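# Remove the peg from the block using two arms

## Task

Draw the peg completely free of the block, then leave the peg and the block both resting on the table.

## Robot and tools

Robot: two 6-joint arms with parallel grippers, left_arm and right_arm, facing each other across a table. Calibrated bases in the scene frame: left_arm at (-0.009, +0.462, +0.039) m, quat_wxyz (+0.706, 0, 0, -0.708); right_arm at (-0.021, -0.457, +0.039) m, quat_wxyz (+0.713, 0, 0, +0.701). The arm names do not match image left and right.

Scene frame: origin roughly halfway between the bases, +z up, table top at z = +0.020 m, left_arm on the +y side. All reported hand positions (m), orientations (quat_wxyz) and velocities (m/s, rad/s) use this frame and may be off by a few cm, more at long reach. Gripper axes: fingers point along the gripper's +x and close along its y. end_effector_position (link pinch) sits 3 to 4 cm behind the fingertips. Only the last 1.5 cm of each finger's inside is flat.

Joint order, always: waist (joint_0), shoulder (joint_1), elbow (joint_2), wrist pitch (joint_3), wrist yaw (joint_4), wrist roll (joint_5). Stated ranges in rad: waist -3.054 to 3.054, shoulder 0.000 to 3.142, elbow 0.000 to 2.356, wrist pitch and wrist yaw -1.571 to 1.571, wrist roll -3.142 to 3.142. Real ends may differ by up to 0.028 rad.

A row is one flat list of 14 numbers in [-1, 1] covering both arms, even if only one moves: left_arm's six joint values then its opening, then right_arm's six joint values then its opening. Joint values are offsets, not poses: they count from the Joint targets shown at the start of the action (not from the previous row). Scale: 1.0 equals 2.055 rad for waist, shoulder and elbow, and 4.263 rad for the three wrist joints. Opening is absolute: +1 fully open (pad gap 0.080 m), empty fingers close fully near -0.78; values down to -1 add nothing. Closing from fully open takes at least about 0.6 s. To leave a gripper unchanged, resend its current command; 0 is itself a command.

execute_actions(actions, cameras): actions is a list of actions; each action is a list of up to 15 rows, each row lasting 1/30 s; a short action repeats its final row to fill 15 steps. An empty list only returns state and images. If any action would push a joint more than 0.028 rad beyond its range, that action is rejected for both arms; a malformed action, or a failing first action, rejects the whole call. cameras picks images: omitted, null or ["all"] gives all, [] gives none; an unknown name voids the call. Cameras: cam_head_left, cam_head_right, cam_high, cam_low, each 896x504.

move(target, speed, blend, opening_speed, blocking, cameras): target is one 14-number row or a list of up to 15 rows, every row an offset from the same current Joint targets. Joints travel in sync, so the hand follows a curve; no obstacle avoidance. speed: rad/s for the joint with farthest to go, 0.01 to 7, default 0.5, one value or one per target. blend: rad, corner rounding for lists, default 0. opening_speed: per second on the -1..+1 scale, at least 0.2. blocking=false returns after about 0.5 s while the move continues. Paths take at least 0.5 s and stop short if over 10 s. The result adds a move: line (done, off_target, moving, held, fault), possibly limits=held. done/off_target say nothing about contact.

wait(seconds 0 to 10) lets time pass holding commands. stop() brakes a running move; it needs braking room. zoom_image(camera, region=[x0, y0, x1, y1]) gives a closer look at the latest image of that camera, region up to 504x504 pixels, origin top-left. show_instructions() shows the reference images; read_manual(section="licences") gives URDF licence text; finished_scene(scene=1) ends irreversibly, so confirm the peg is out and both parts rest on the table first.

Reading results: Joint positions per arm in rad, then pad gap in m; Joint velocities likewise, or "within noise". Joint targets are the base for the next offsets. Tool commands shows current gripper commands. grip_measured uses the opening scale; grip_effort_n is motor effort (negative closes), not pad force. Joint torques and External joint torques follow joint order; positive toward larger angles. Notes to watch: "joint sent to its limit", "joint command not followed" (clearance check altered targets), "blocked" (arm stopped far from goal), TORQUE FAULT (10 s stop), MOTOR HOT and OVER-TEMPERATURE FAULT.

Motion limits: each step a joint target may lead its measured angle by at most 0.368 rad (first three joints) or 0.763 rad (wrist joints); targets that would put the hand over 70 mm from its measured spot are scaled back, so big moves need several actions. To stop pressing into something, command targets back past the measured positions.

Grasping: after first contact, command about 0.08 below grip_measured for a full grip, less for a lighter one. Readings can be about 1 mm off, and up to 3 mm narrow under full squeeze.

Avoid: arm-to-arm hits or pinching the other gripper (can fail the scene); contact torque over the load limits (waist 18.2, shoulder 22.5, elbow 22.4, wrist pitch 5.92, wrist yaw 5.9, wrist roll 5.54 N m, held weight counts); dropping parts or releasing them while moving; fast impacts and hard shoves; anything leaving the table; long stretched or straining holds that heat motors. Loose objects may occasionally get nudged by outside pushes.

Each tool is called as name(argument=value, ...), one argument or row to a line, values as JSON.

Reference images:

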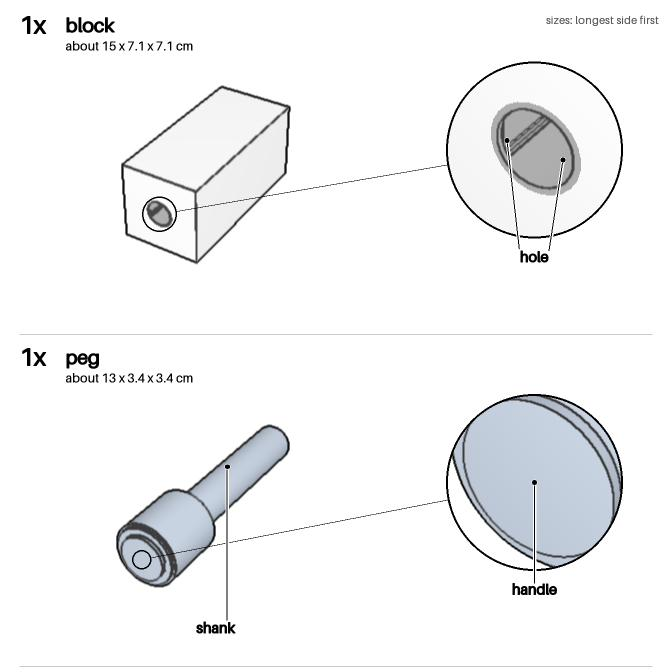

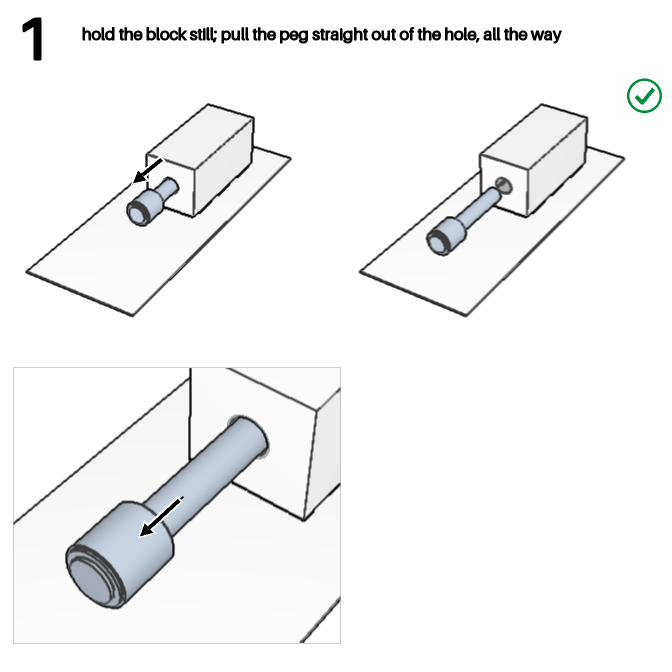

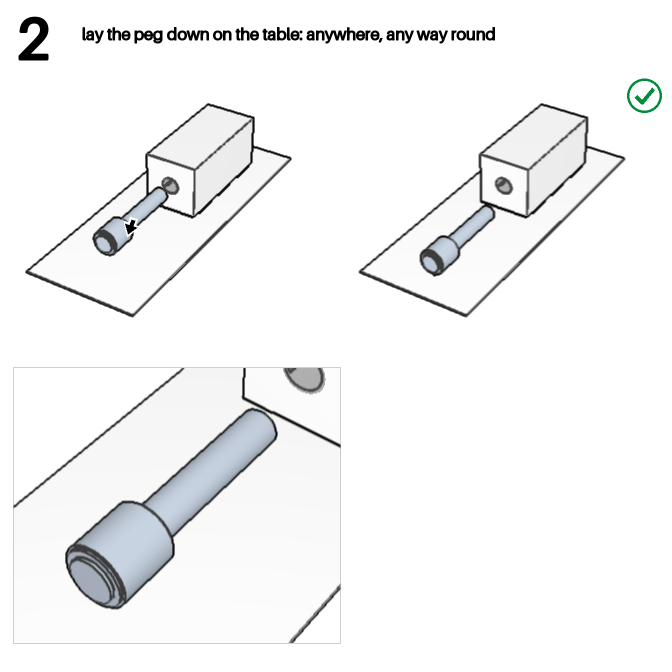

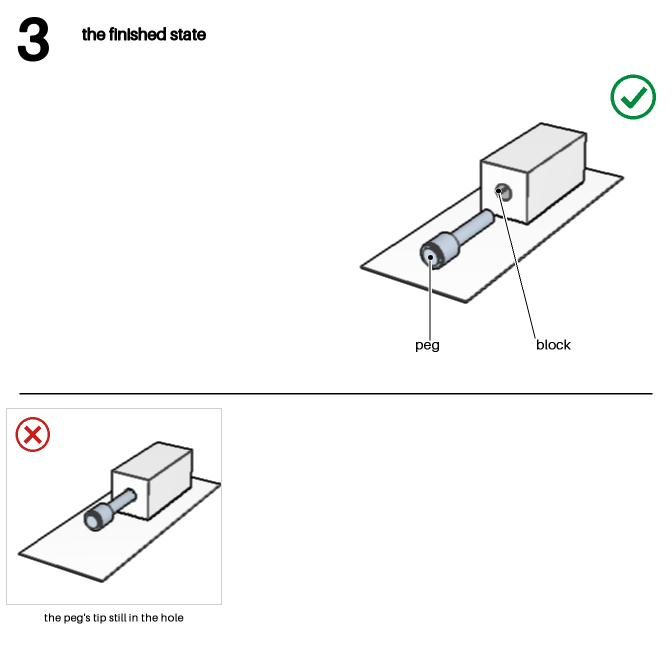

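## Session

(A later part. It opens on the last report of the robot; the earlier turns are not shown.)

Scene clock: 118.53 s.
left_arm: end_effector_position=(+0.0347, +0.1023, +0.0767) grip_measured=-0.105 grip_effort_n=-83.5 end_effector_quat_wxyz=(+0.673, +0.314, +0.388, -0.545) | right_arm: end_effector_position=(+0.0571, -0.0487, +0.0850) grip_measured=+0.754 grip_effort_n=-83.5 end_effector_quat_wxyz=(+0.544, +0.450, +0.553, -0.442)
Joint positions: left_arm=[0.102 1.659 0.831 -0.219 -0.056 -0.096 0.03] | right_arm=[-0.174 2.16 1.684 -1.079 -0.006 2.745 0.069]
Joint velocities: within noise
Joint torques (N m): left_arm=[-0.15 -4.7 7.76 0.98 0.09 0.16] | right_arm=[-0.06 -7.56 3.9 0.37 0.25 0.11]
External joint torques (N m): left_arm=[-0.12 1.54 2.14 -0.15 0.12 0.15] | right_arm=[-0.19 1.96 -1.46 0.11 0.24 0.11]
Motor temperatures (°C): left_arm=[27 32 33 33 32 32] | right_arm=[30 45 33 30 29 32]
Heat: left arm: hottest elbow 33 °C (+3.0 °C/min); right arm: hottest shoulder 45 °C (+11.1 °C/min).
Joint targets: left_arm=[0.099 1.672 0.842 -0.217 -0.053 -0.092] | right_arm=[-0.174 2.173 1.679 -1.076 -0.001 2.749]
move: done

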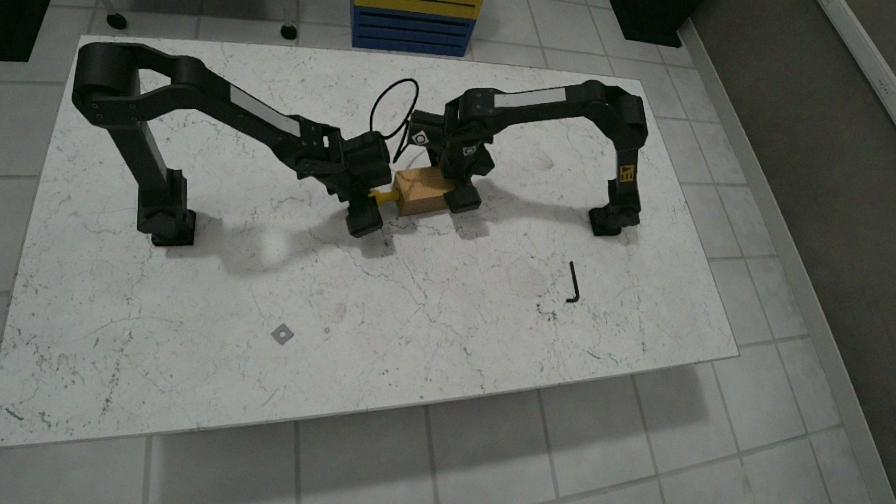

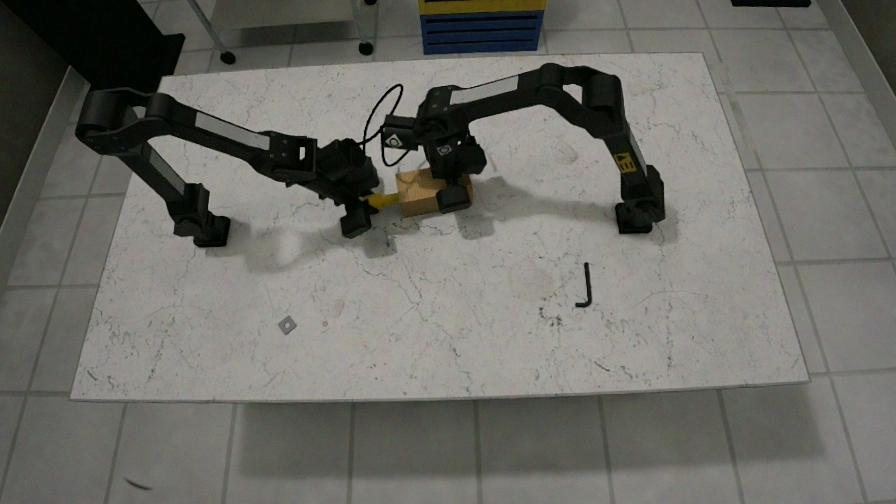

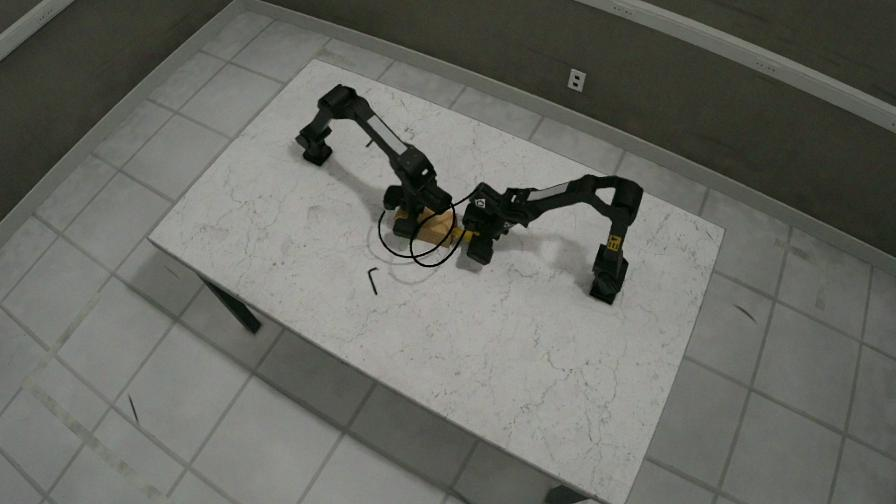

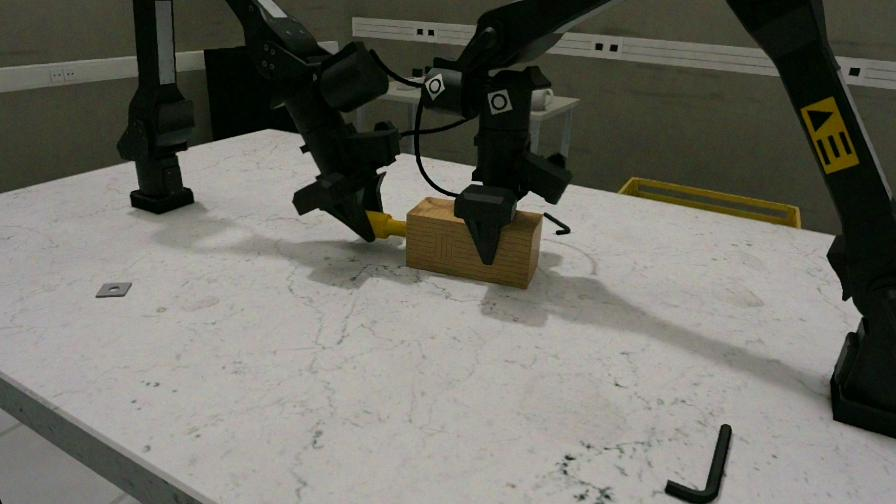

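move(
  target=[
    [-0.0045,-0.0396,-0.0427,0.0015,-0.0011,-0.0018,-0.14,0,0,0,0,0,0,0.68],
    [-0.0097,-0.0815,-0.0834,0.0009,-0.0023,-0.004,-0.14,0,0,0,0,0,0,0.68],
  ],
  speed=0.12,
  blend=0.02,
  cameras=["cam_low","cam_head_right"],
)

zoom_image(
  camera="cam_low",
  region=[300, 130, 560, 300],
)

Scene clock: 129.40 s.
left_arm: end_effector_position=(+0.0267, +0.1269, +0.0871) grip_measured=-0.105 grip_effort_n=-83.5 end_effector_quat_wxyz=(+0.680, +0.299, +0.371, -0.558) | right_arm: end_effector_position=(+0.0534, -0.0351, +0.0879) grip_measured=+0.754 grip_effort_n=-83.5 end_effector_quat_wxyz=(+0.532, +0.463, +0.567, -0.426)
Joint positions: left_arm=[0.083 1.517 0.706 -0.183 -0.06 -0.105 0.03] | right_arm=[-0.164 2.161 1.696 -1.035 -0.019 2.75 0.069]
Joint velocities: within noise
Joint torques (N m): left_arm=[-0.34 -6.49 2.15 -0.98 -0.15 -0.07] | right_arm=[-0.98 -7.81 2.85 -3.1 0.72 -0.06]
External joint torques (N m): left_arm=[-0.36 -1.17 -3.58 -2.17 -0.11 -0.07] | right_arm=[-0.93 1.84 -2.62 -3.44 0.71 -0.06]
Motor temperatures (°C): left_arm=[27 32 32 33 32 32] | right_arm=[29 46 33 30 29 32]
Heat: left arm: hottest wrist pitch 33 °C (+0.0 °C/min); right arm: hottest shoulder 46 °C (+10.1 °C/min).
Joint targets: left_arm=[0.079 1.504 0.671 -0.214 -0.063 -0.108] | right_arm=[-0.175 2.173 1.679 -1.076 -0.001 2.749]
move: off_target (left_arm, right_arm); left_arm: the elbow is farthest, 0.035 rad from its target; right_arm: the wrist pitch is farthest, 0.041 rad from its target
Images, in order (width x height): cam_head_right 896x504, cam_low 896x504.

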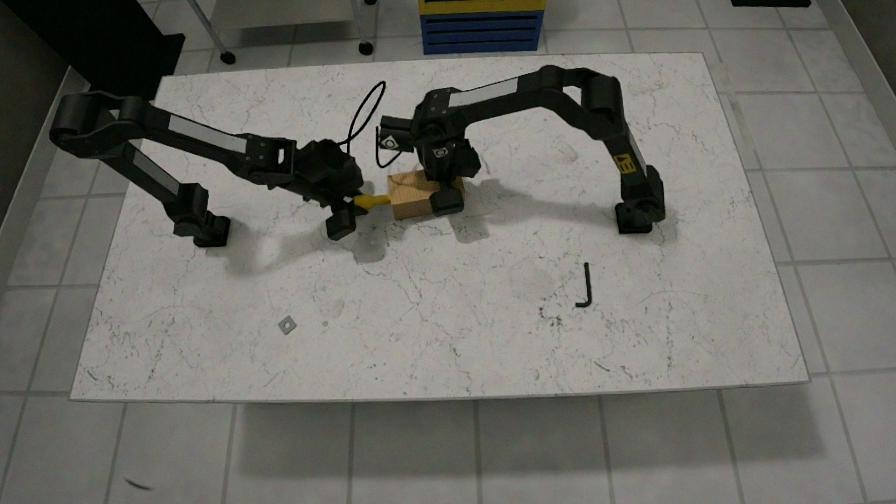

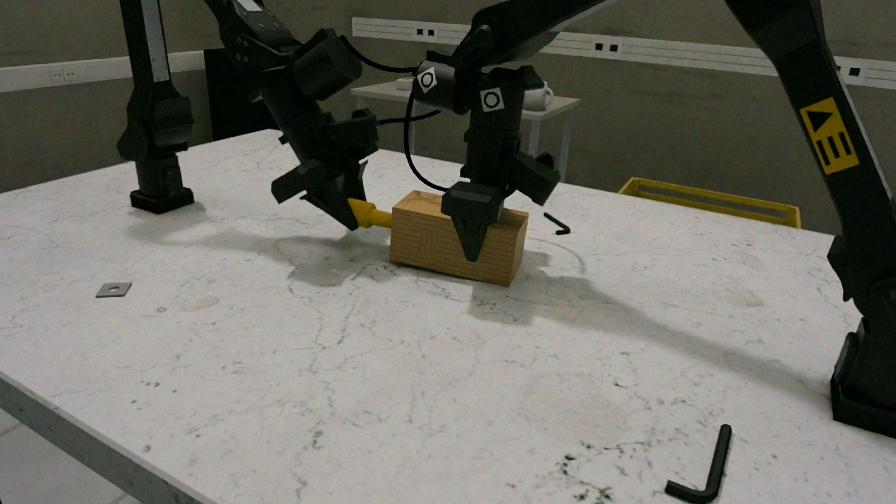

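Scaled by 1.938.

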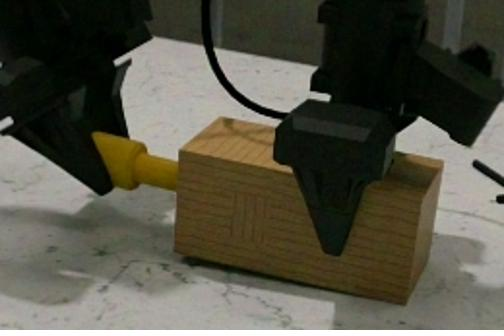

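move(
  target=[-0.0064,-0.0301,-0.05,-0.0021,-0.0015,-0.0028,-0.2,0,-0.0205,-0.0379,-0.001,0,0,0.66],
  speed=0.1,
  cameras=["cam_low","cam_head_right"],
)

zoom_image(
  camera="cam_low",
  region=[300, 130, 560, 300],
)

Scene clock: 140.43 s.
left_arm: end_effector_position=(+0.0197, +0.1732, +0.0595) grip_measured=-0.105 grip_effort_n=-83.5 end_effector_quat_wxyz=(+0.661, +0.333, +0.403, -0.539) | right_arm: end_effector_position=(+0.0522, -0.0613, +0.0827) grip_measured=+0.754 grip_effort_n=-83.5 end_effector_quat_wxyz=(+0.548, +0.444, +0.549, -0.448)
Joint positions: left_arm=[0.069 1.456 0.575 -0.224 -0.066 -0.117 0.03] | right_arm=[-0.167 2.127 1.623 -1.07 -0.004 2.75 0.069]
Joint velocities: within noise
Joint torques (N m): left_arm=[-0.22 -5.74 5.21 0.93 -0.19 -0.07] | right_arm=[-0.75 -8.3 2.16 -0.7 0.16 -0.08]
External joint torques (N m): left_arm=[-0.22 -1.25 -0.16 -0.12 -0.14 -0.07] | right_arm=[-0.62 0.98 -3.15 -0.93 0.12 -0.08]
Motor temperatures (°C): left_arm=[26 33 31 33 32 31] | right_arm=[30 47 33 33 29 32]
Heat: left arm: hottest shoulder 33 °C (+1.0 °C/min); right arm: hottest shoulder 47 °C (+9.1 °C/min).
Joint targets: left_arm=[0.066 1.443 0.568 -0.222 -0.069 -0.120] | right_arm=[-0.175 2.131 1.601 -1.080 -0.001 2.749]
move: done
Images, in order (width x height): cam_head_right 896x504, cam_low 896x504.

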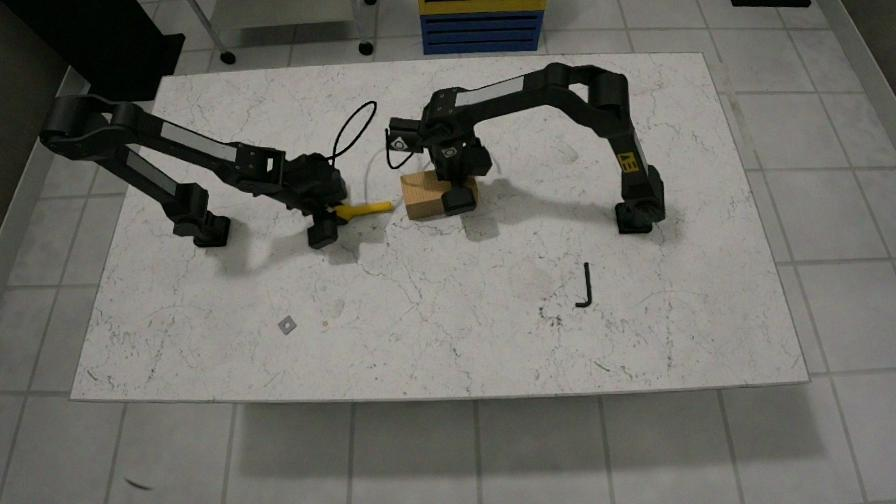

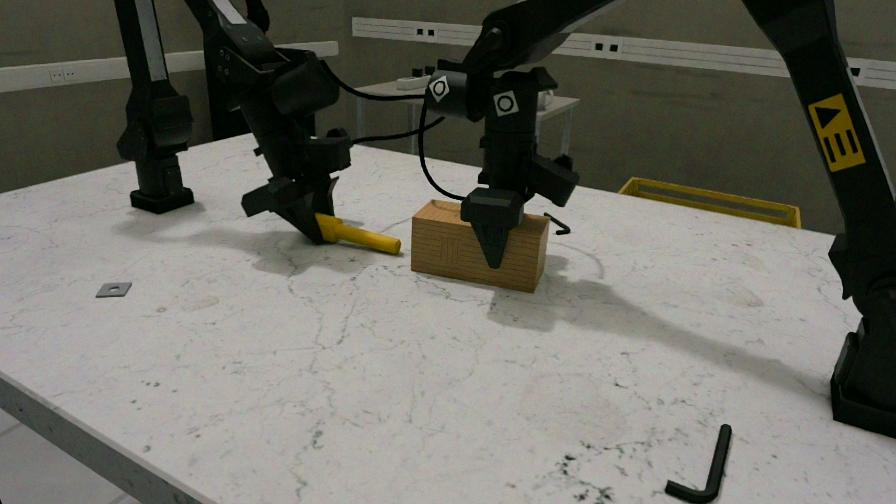

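Scaled by 1.938.

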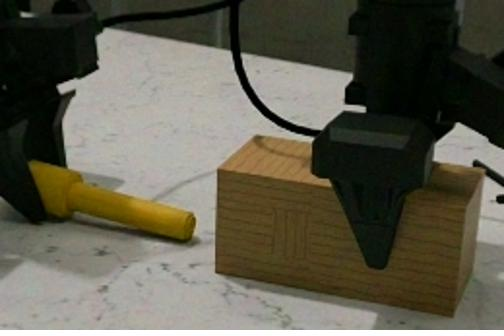

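move(
  target=[
    [0,0.0056,0,0,0,0,-0.2,0,0,0,0,0,0,0.66],
    [0,0.0056,0,0,0,0,0.35,0,0,0,0,0,0,1],
  ],
  speed=0.05,
  opening_speed=0.4,
  cameras=["cam_low","cam_head_right"],
)

zoom_image(
  camera="cam_low",
  region=[240, 130, 560, 300],
)

Scene clock: 150.47 s.
left_arm: end_effector_position=(+0.0197, +0.1732, +0.0595) grip_measured=+0.346 grip_effort_n=17.0 end_effector_quat_wxyz=(+0.661, +0.333, +0.403, -0.539) | right_arm: end_effector_position=(+0.0535, -0.0689, +0.0784) grip_measured=+1.000 grip_effort_n=15.1 end_effector_quat_wxyz=(+0.551, +0.437, +0.543, -0.458)
Joint positions: left_arm=[0.069 1.456 0.575 -0.224 -0.066 -0.117 0.051] | right_arm=[-0.174 2.127 1.605 -1.08 -0.004 2.75 0.08]
Joint velocities: within noise
Joint torques (N m): left_arm=[-0.17 -4.51 5.14 0.93 -0.22 -0.09] | right_arm=[0.03 -8.24 3.83 -0.02 0.18 -0.09]
External joint torques (N m): left_arm=[-0.16 0.01 -0.29 -0.14 -0.18 -0.09] | right_arm=[0.02 1.03 -1.44 -0.21 0.16 -0.09]
Motor temperatures (°C): left_arm=[26 33 31 33 32 31] | right_arm=[30 48 32 32 29 32]
Heat: left arm: hottest shoulder 33 °C (+2.0 °C/min); right arm: hottest shoulder 48 °C (+7.1 °C/min).
Joint targets: left_arm=[0.066 1.454 0.568 -0.222 -0.069 -0.120] | right_arm=[-0.175 2.131 1.601 -1.080 -0.001 2.749]
move: done
Images, in order (width x height): cam_head_right 896x504, cam_low 896x504.

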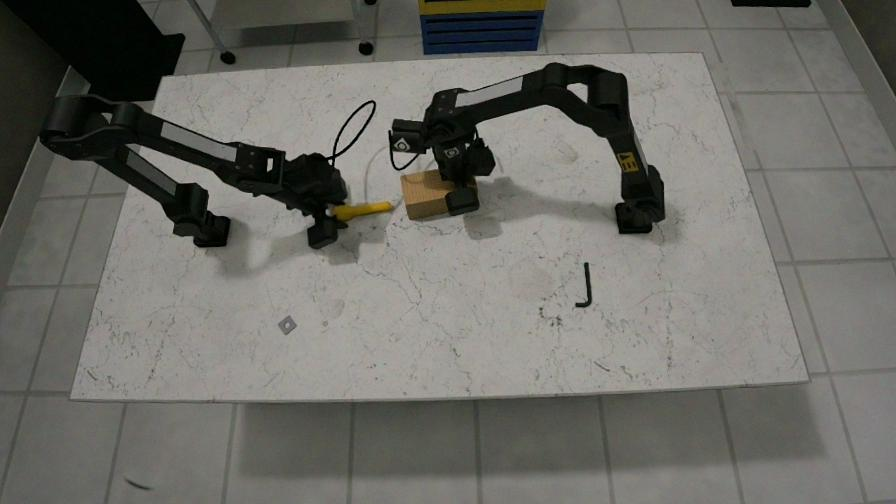

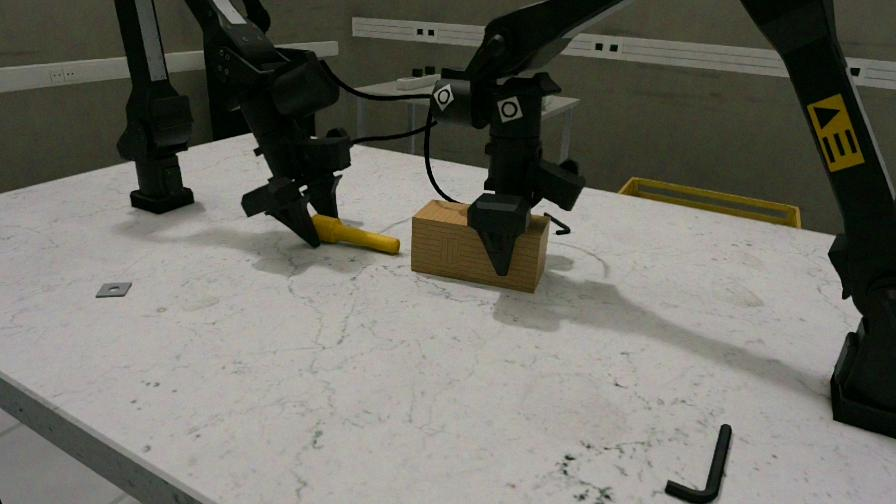

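Scaled by 1.575.

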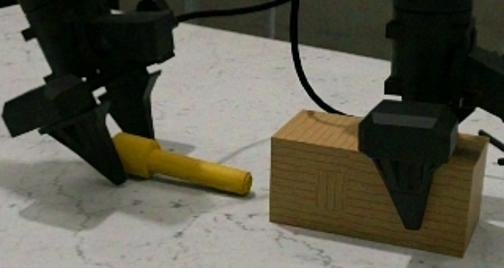

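Both resting. Open and retreat.

move(
  target=[
    [0,0,0,0,0,0,0.9,0,-0.017,0.0843,-0.0489,0,0,1],
    [0,-0.1266,0.0254,-0.0727,0,0,0.9,0,-0.017,0.0843,-0.0489,0,0,1],
  ],
  speed=0.3,
  cameras=["cam_low","cam_head_right"],
)

Scene clock: 156.53 s.
left_arm: end_effector_position=(+0.0175, +0.2075, +0.1044) grip_measured=+0.897 grip_effort_n=17.0 end_effector_quat_wxyz=(+0.657, +0.340, +0.410, -0.534) | right_arm: end_effector_position=(+0.0532, -0.0701, +0.1244) grip_measured=+1.000 grip_effort_n=15.1 end_effector_quat_wxyz=(+0.556, +0.428, +0.538, -0.467)
Joint positions: left_arm=[0.069 1.205 0.609 -0.532 -0.066 -0.117 0.075] | right_arm=[-0.174 2.112 1.766 -1.285 -0.004 2.75 0.08]
Joint velocities: within noise
Joint torques (N m): left_arm=[-0.13 -4.42 8.11 0.77 -0.16 -0.08] | right_arm=[-0.08 -10.2 5.15 -0.3 0.17 -0.07]
External joint torques (N m): left_arm=[-0.14 -1.11 2.06 -0.25 -0.11 -0.08] | right_arm=[-0.1 -0.97 -0.21 -0.44 0.16 -0.08]
Motor temperatures (°C): left_arm=[26 33 32 33 32 31] | right_arm=[29 49 33 32 29 31]
Heat: left arm: hottest shoulder 33 °C (+2.0 °C/min); right arm: hottest shoulder 49 °C (+7.1 °C/min).
Joint targets: left_arm=[0.066 1.194 0.620 -0.532 -0.069 -0.121] | right_arm=[-0.175 2.096 1.774 -1.289 -0.001 2.749]
move: done
Images, in order (width x height): cam_head_right 896x504, cam_low 896x504.

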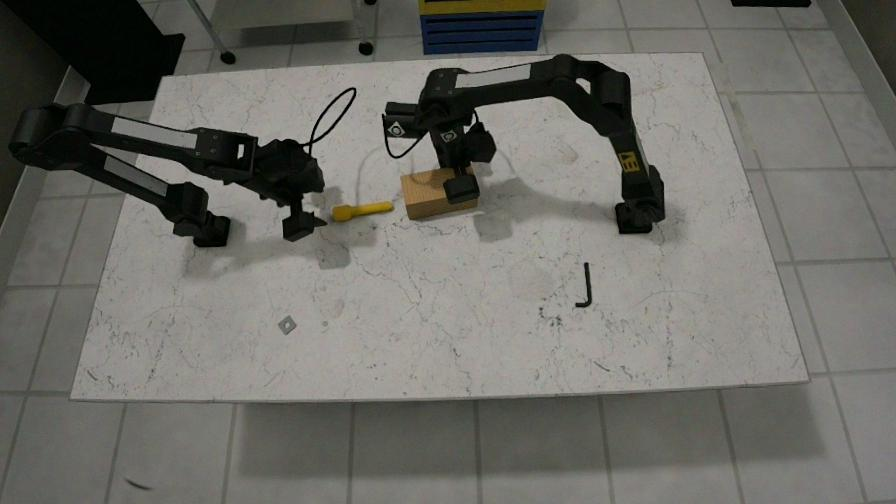

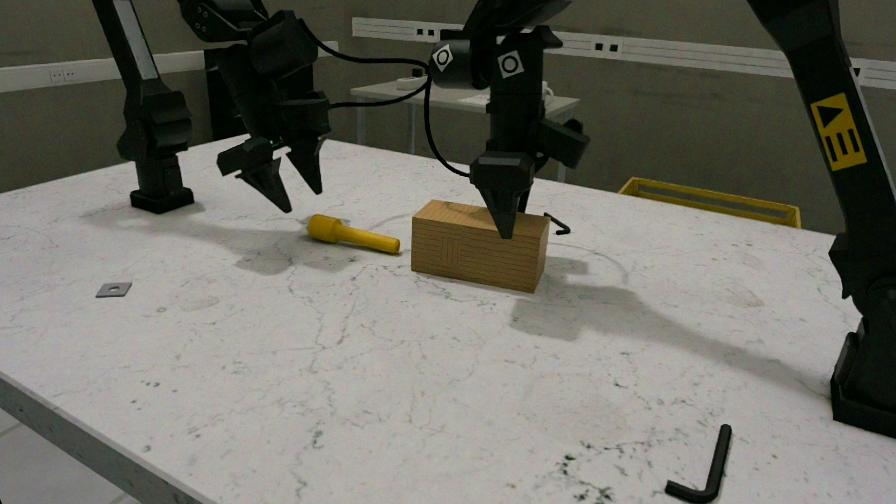

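move(
  target=[0,0,0,0,0,0,0.9,0,-0.02,0.05,-0.03,0,0,1],
  speed=0.4,
  cameras=["cam_low"],
)

finished_scene(
)

Scene clock: 158.77 s.
left_arm: end_effector_position=(+0.0175, +0.2076, +0.1044) grip_measured=+0.897 grip_effort_n=17.0 end_effector_quat_wxyz=(+0.657, +0.340, +0.410, -0.534) | right_arm: end_effector_position=(+0.0524, -0.0747, +0.1668) grip_measured=+1.000 grip_effort_n=15.1 end_effector_quat_wxyz=(+0.553, +0.434, +0.541, -0.461)
Joint positions: left_arm=[0.069 1.205 0.609 -0.532 -0.066 -0.117 0.075] | right_arm=[-0.174 2.069 1.869 -1.413 -0.004 2.75 0.08]
Joint velocities: within noise
Joint torques (N m): left_arm=[-0.14 -4.4 8.1 0.76 -0.19 -0.08] | right_arm=[-0.02 -9.73 5.26 -0.28 0.16 -0.08]
External joint torques (N m): left_arm=[-0.14 -1.08 2.02 -0.27 -0.14 -0.08] | right_arm=[0.02 -0.83 -0.1 -0.44 0.14 -0.08]
Motor temperatures (°C): left_arm=[26 33 32 33 32 31] | right_arm=[29 49 33 32 29 31]
Heat: left arm: hottest shoulder 33 °C (+2.0 °C/min); right arm: hottest shoulder 49 °C (+7.0 °C/min).
Joint targets: left_arm=[0.066 1.194 0.620 -0.532 -0.069 -0.121] | right_arm=[-0.175 2.055 1.877 -1.416 -0.001 2.749]
move: done
Images, in order (width x height): cam_low 896x504.

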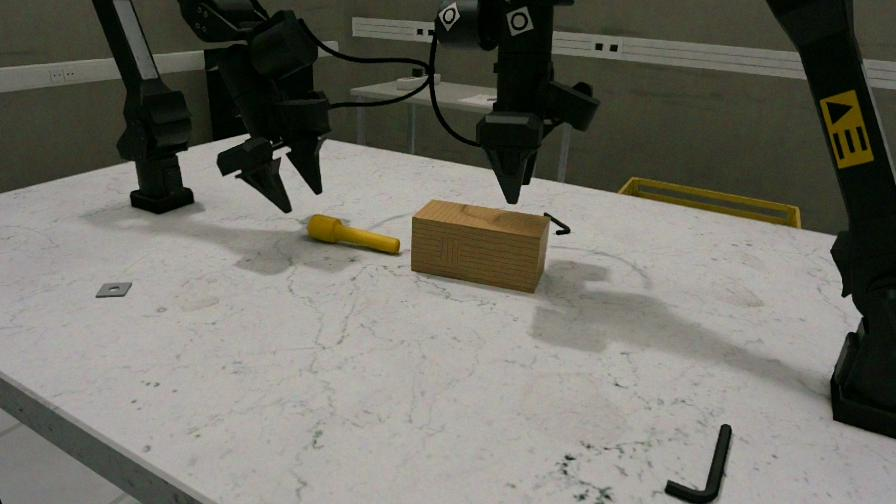

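The scene is finished: the task was done.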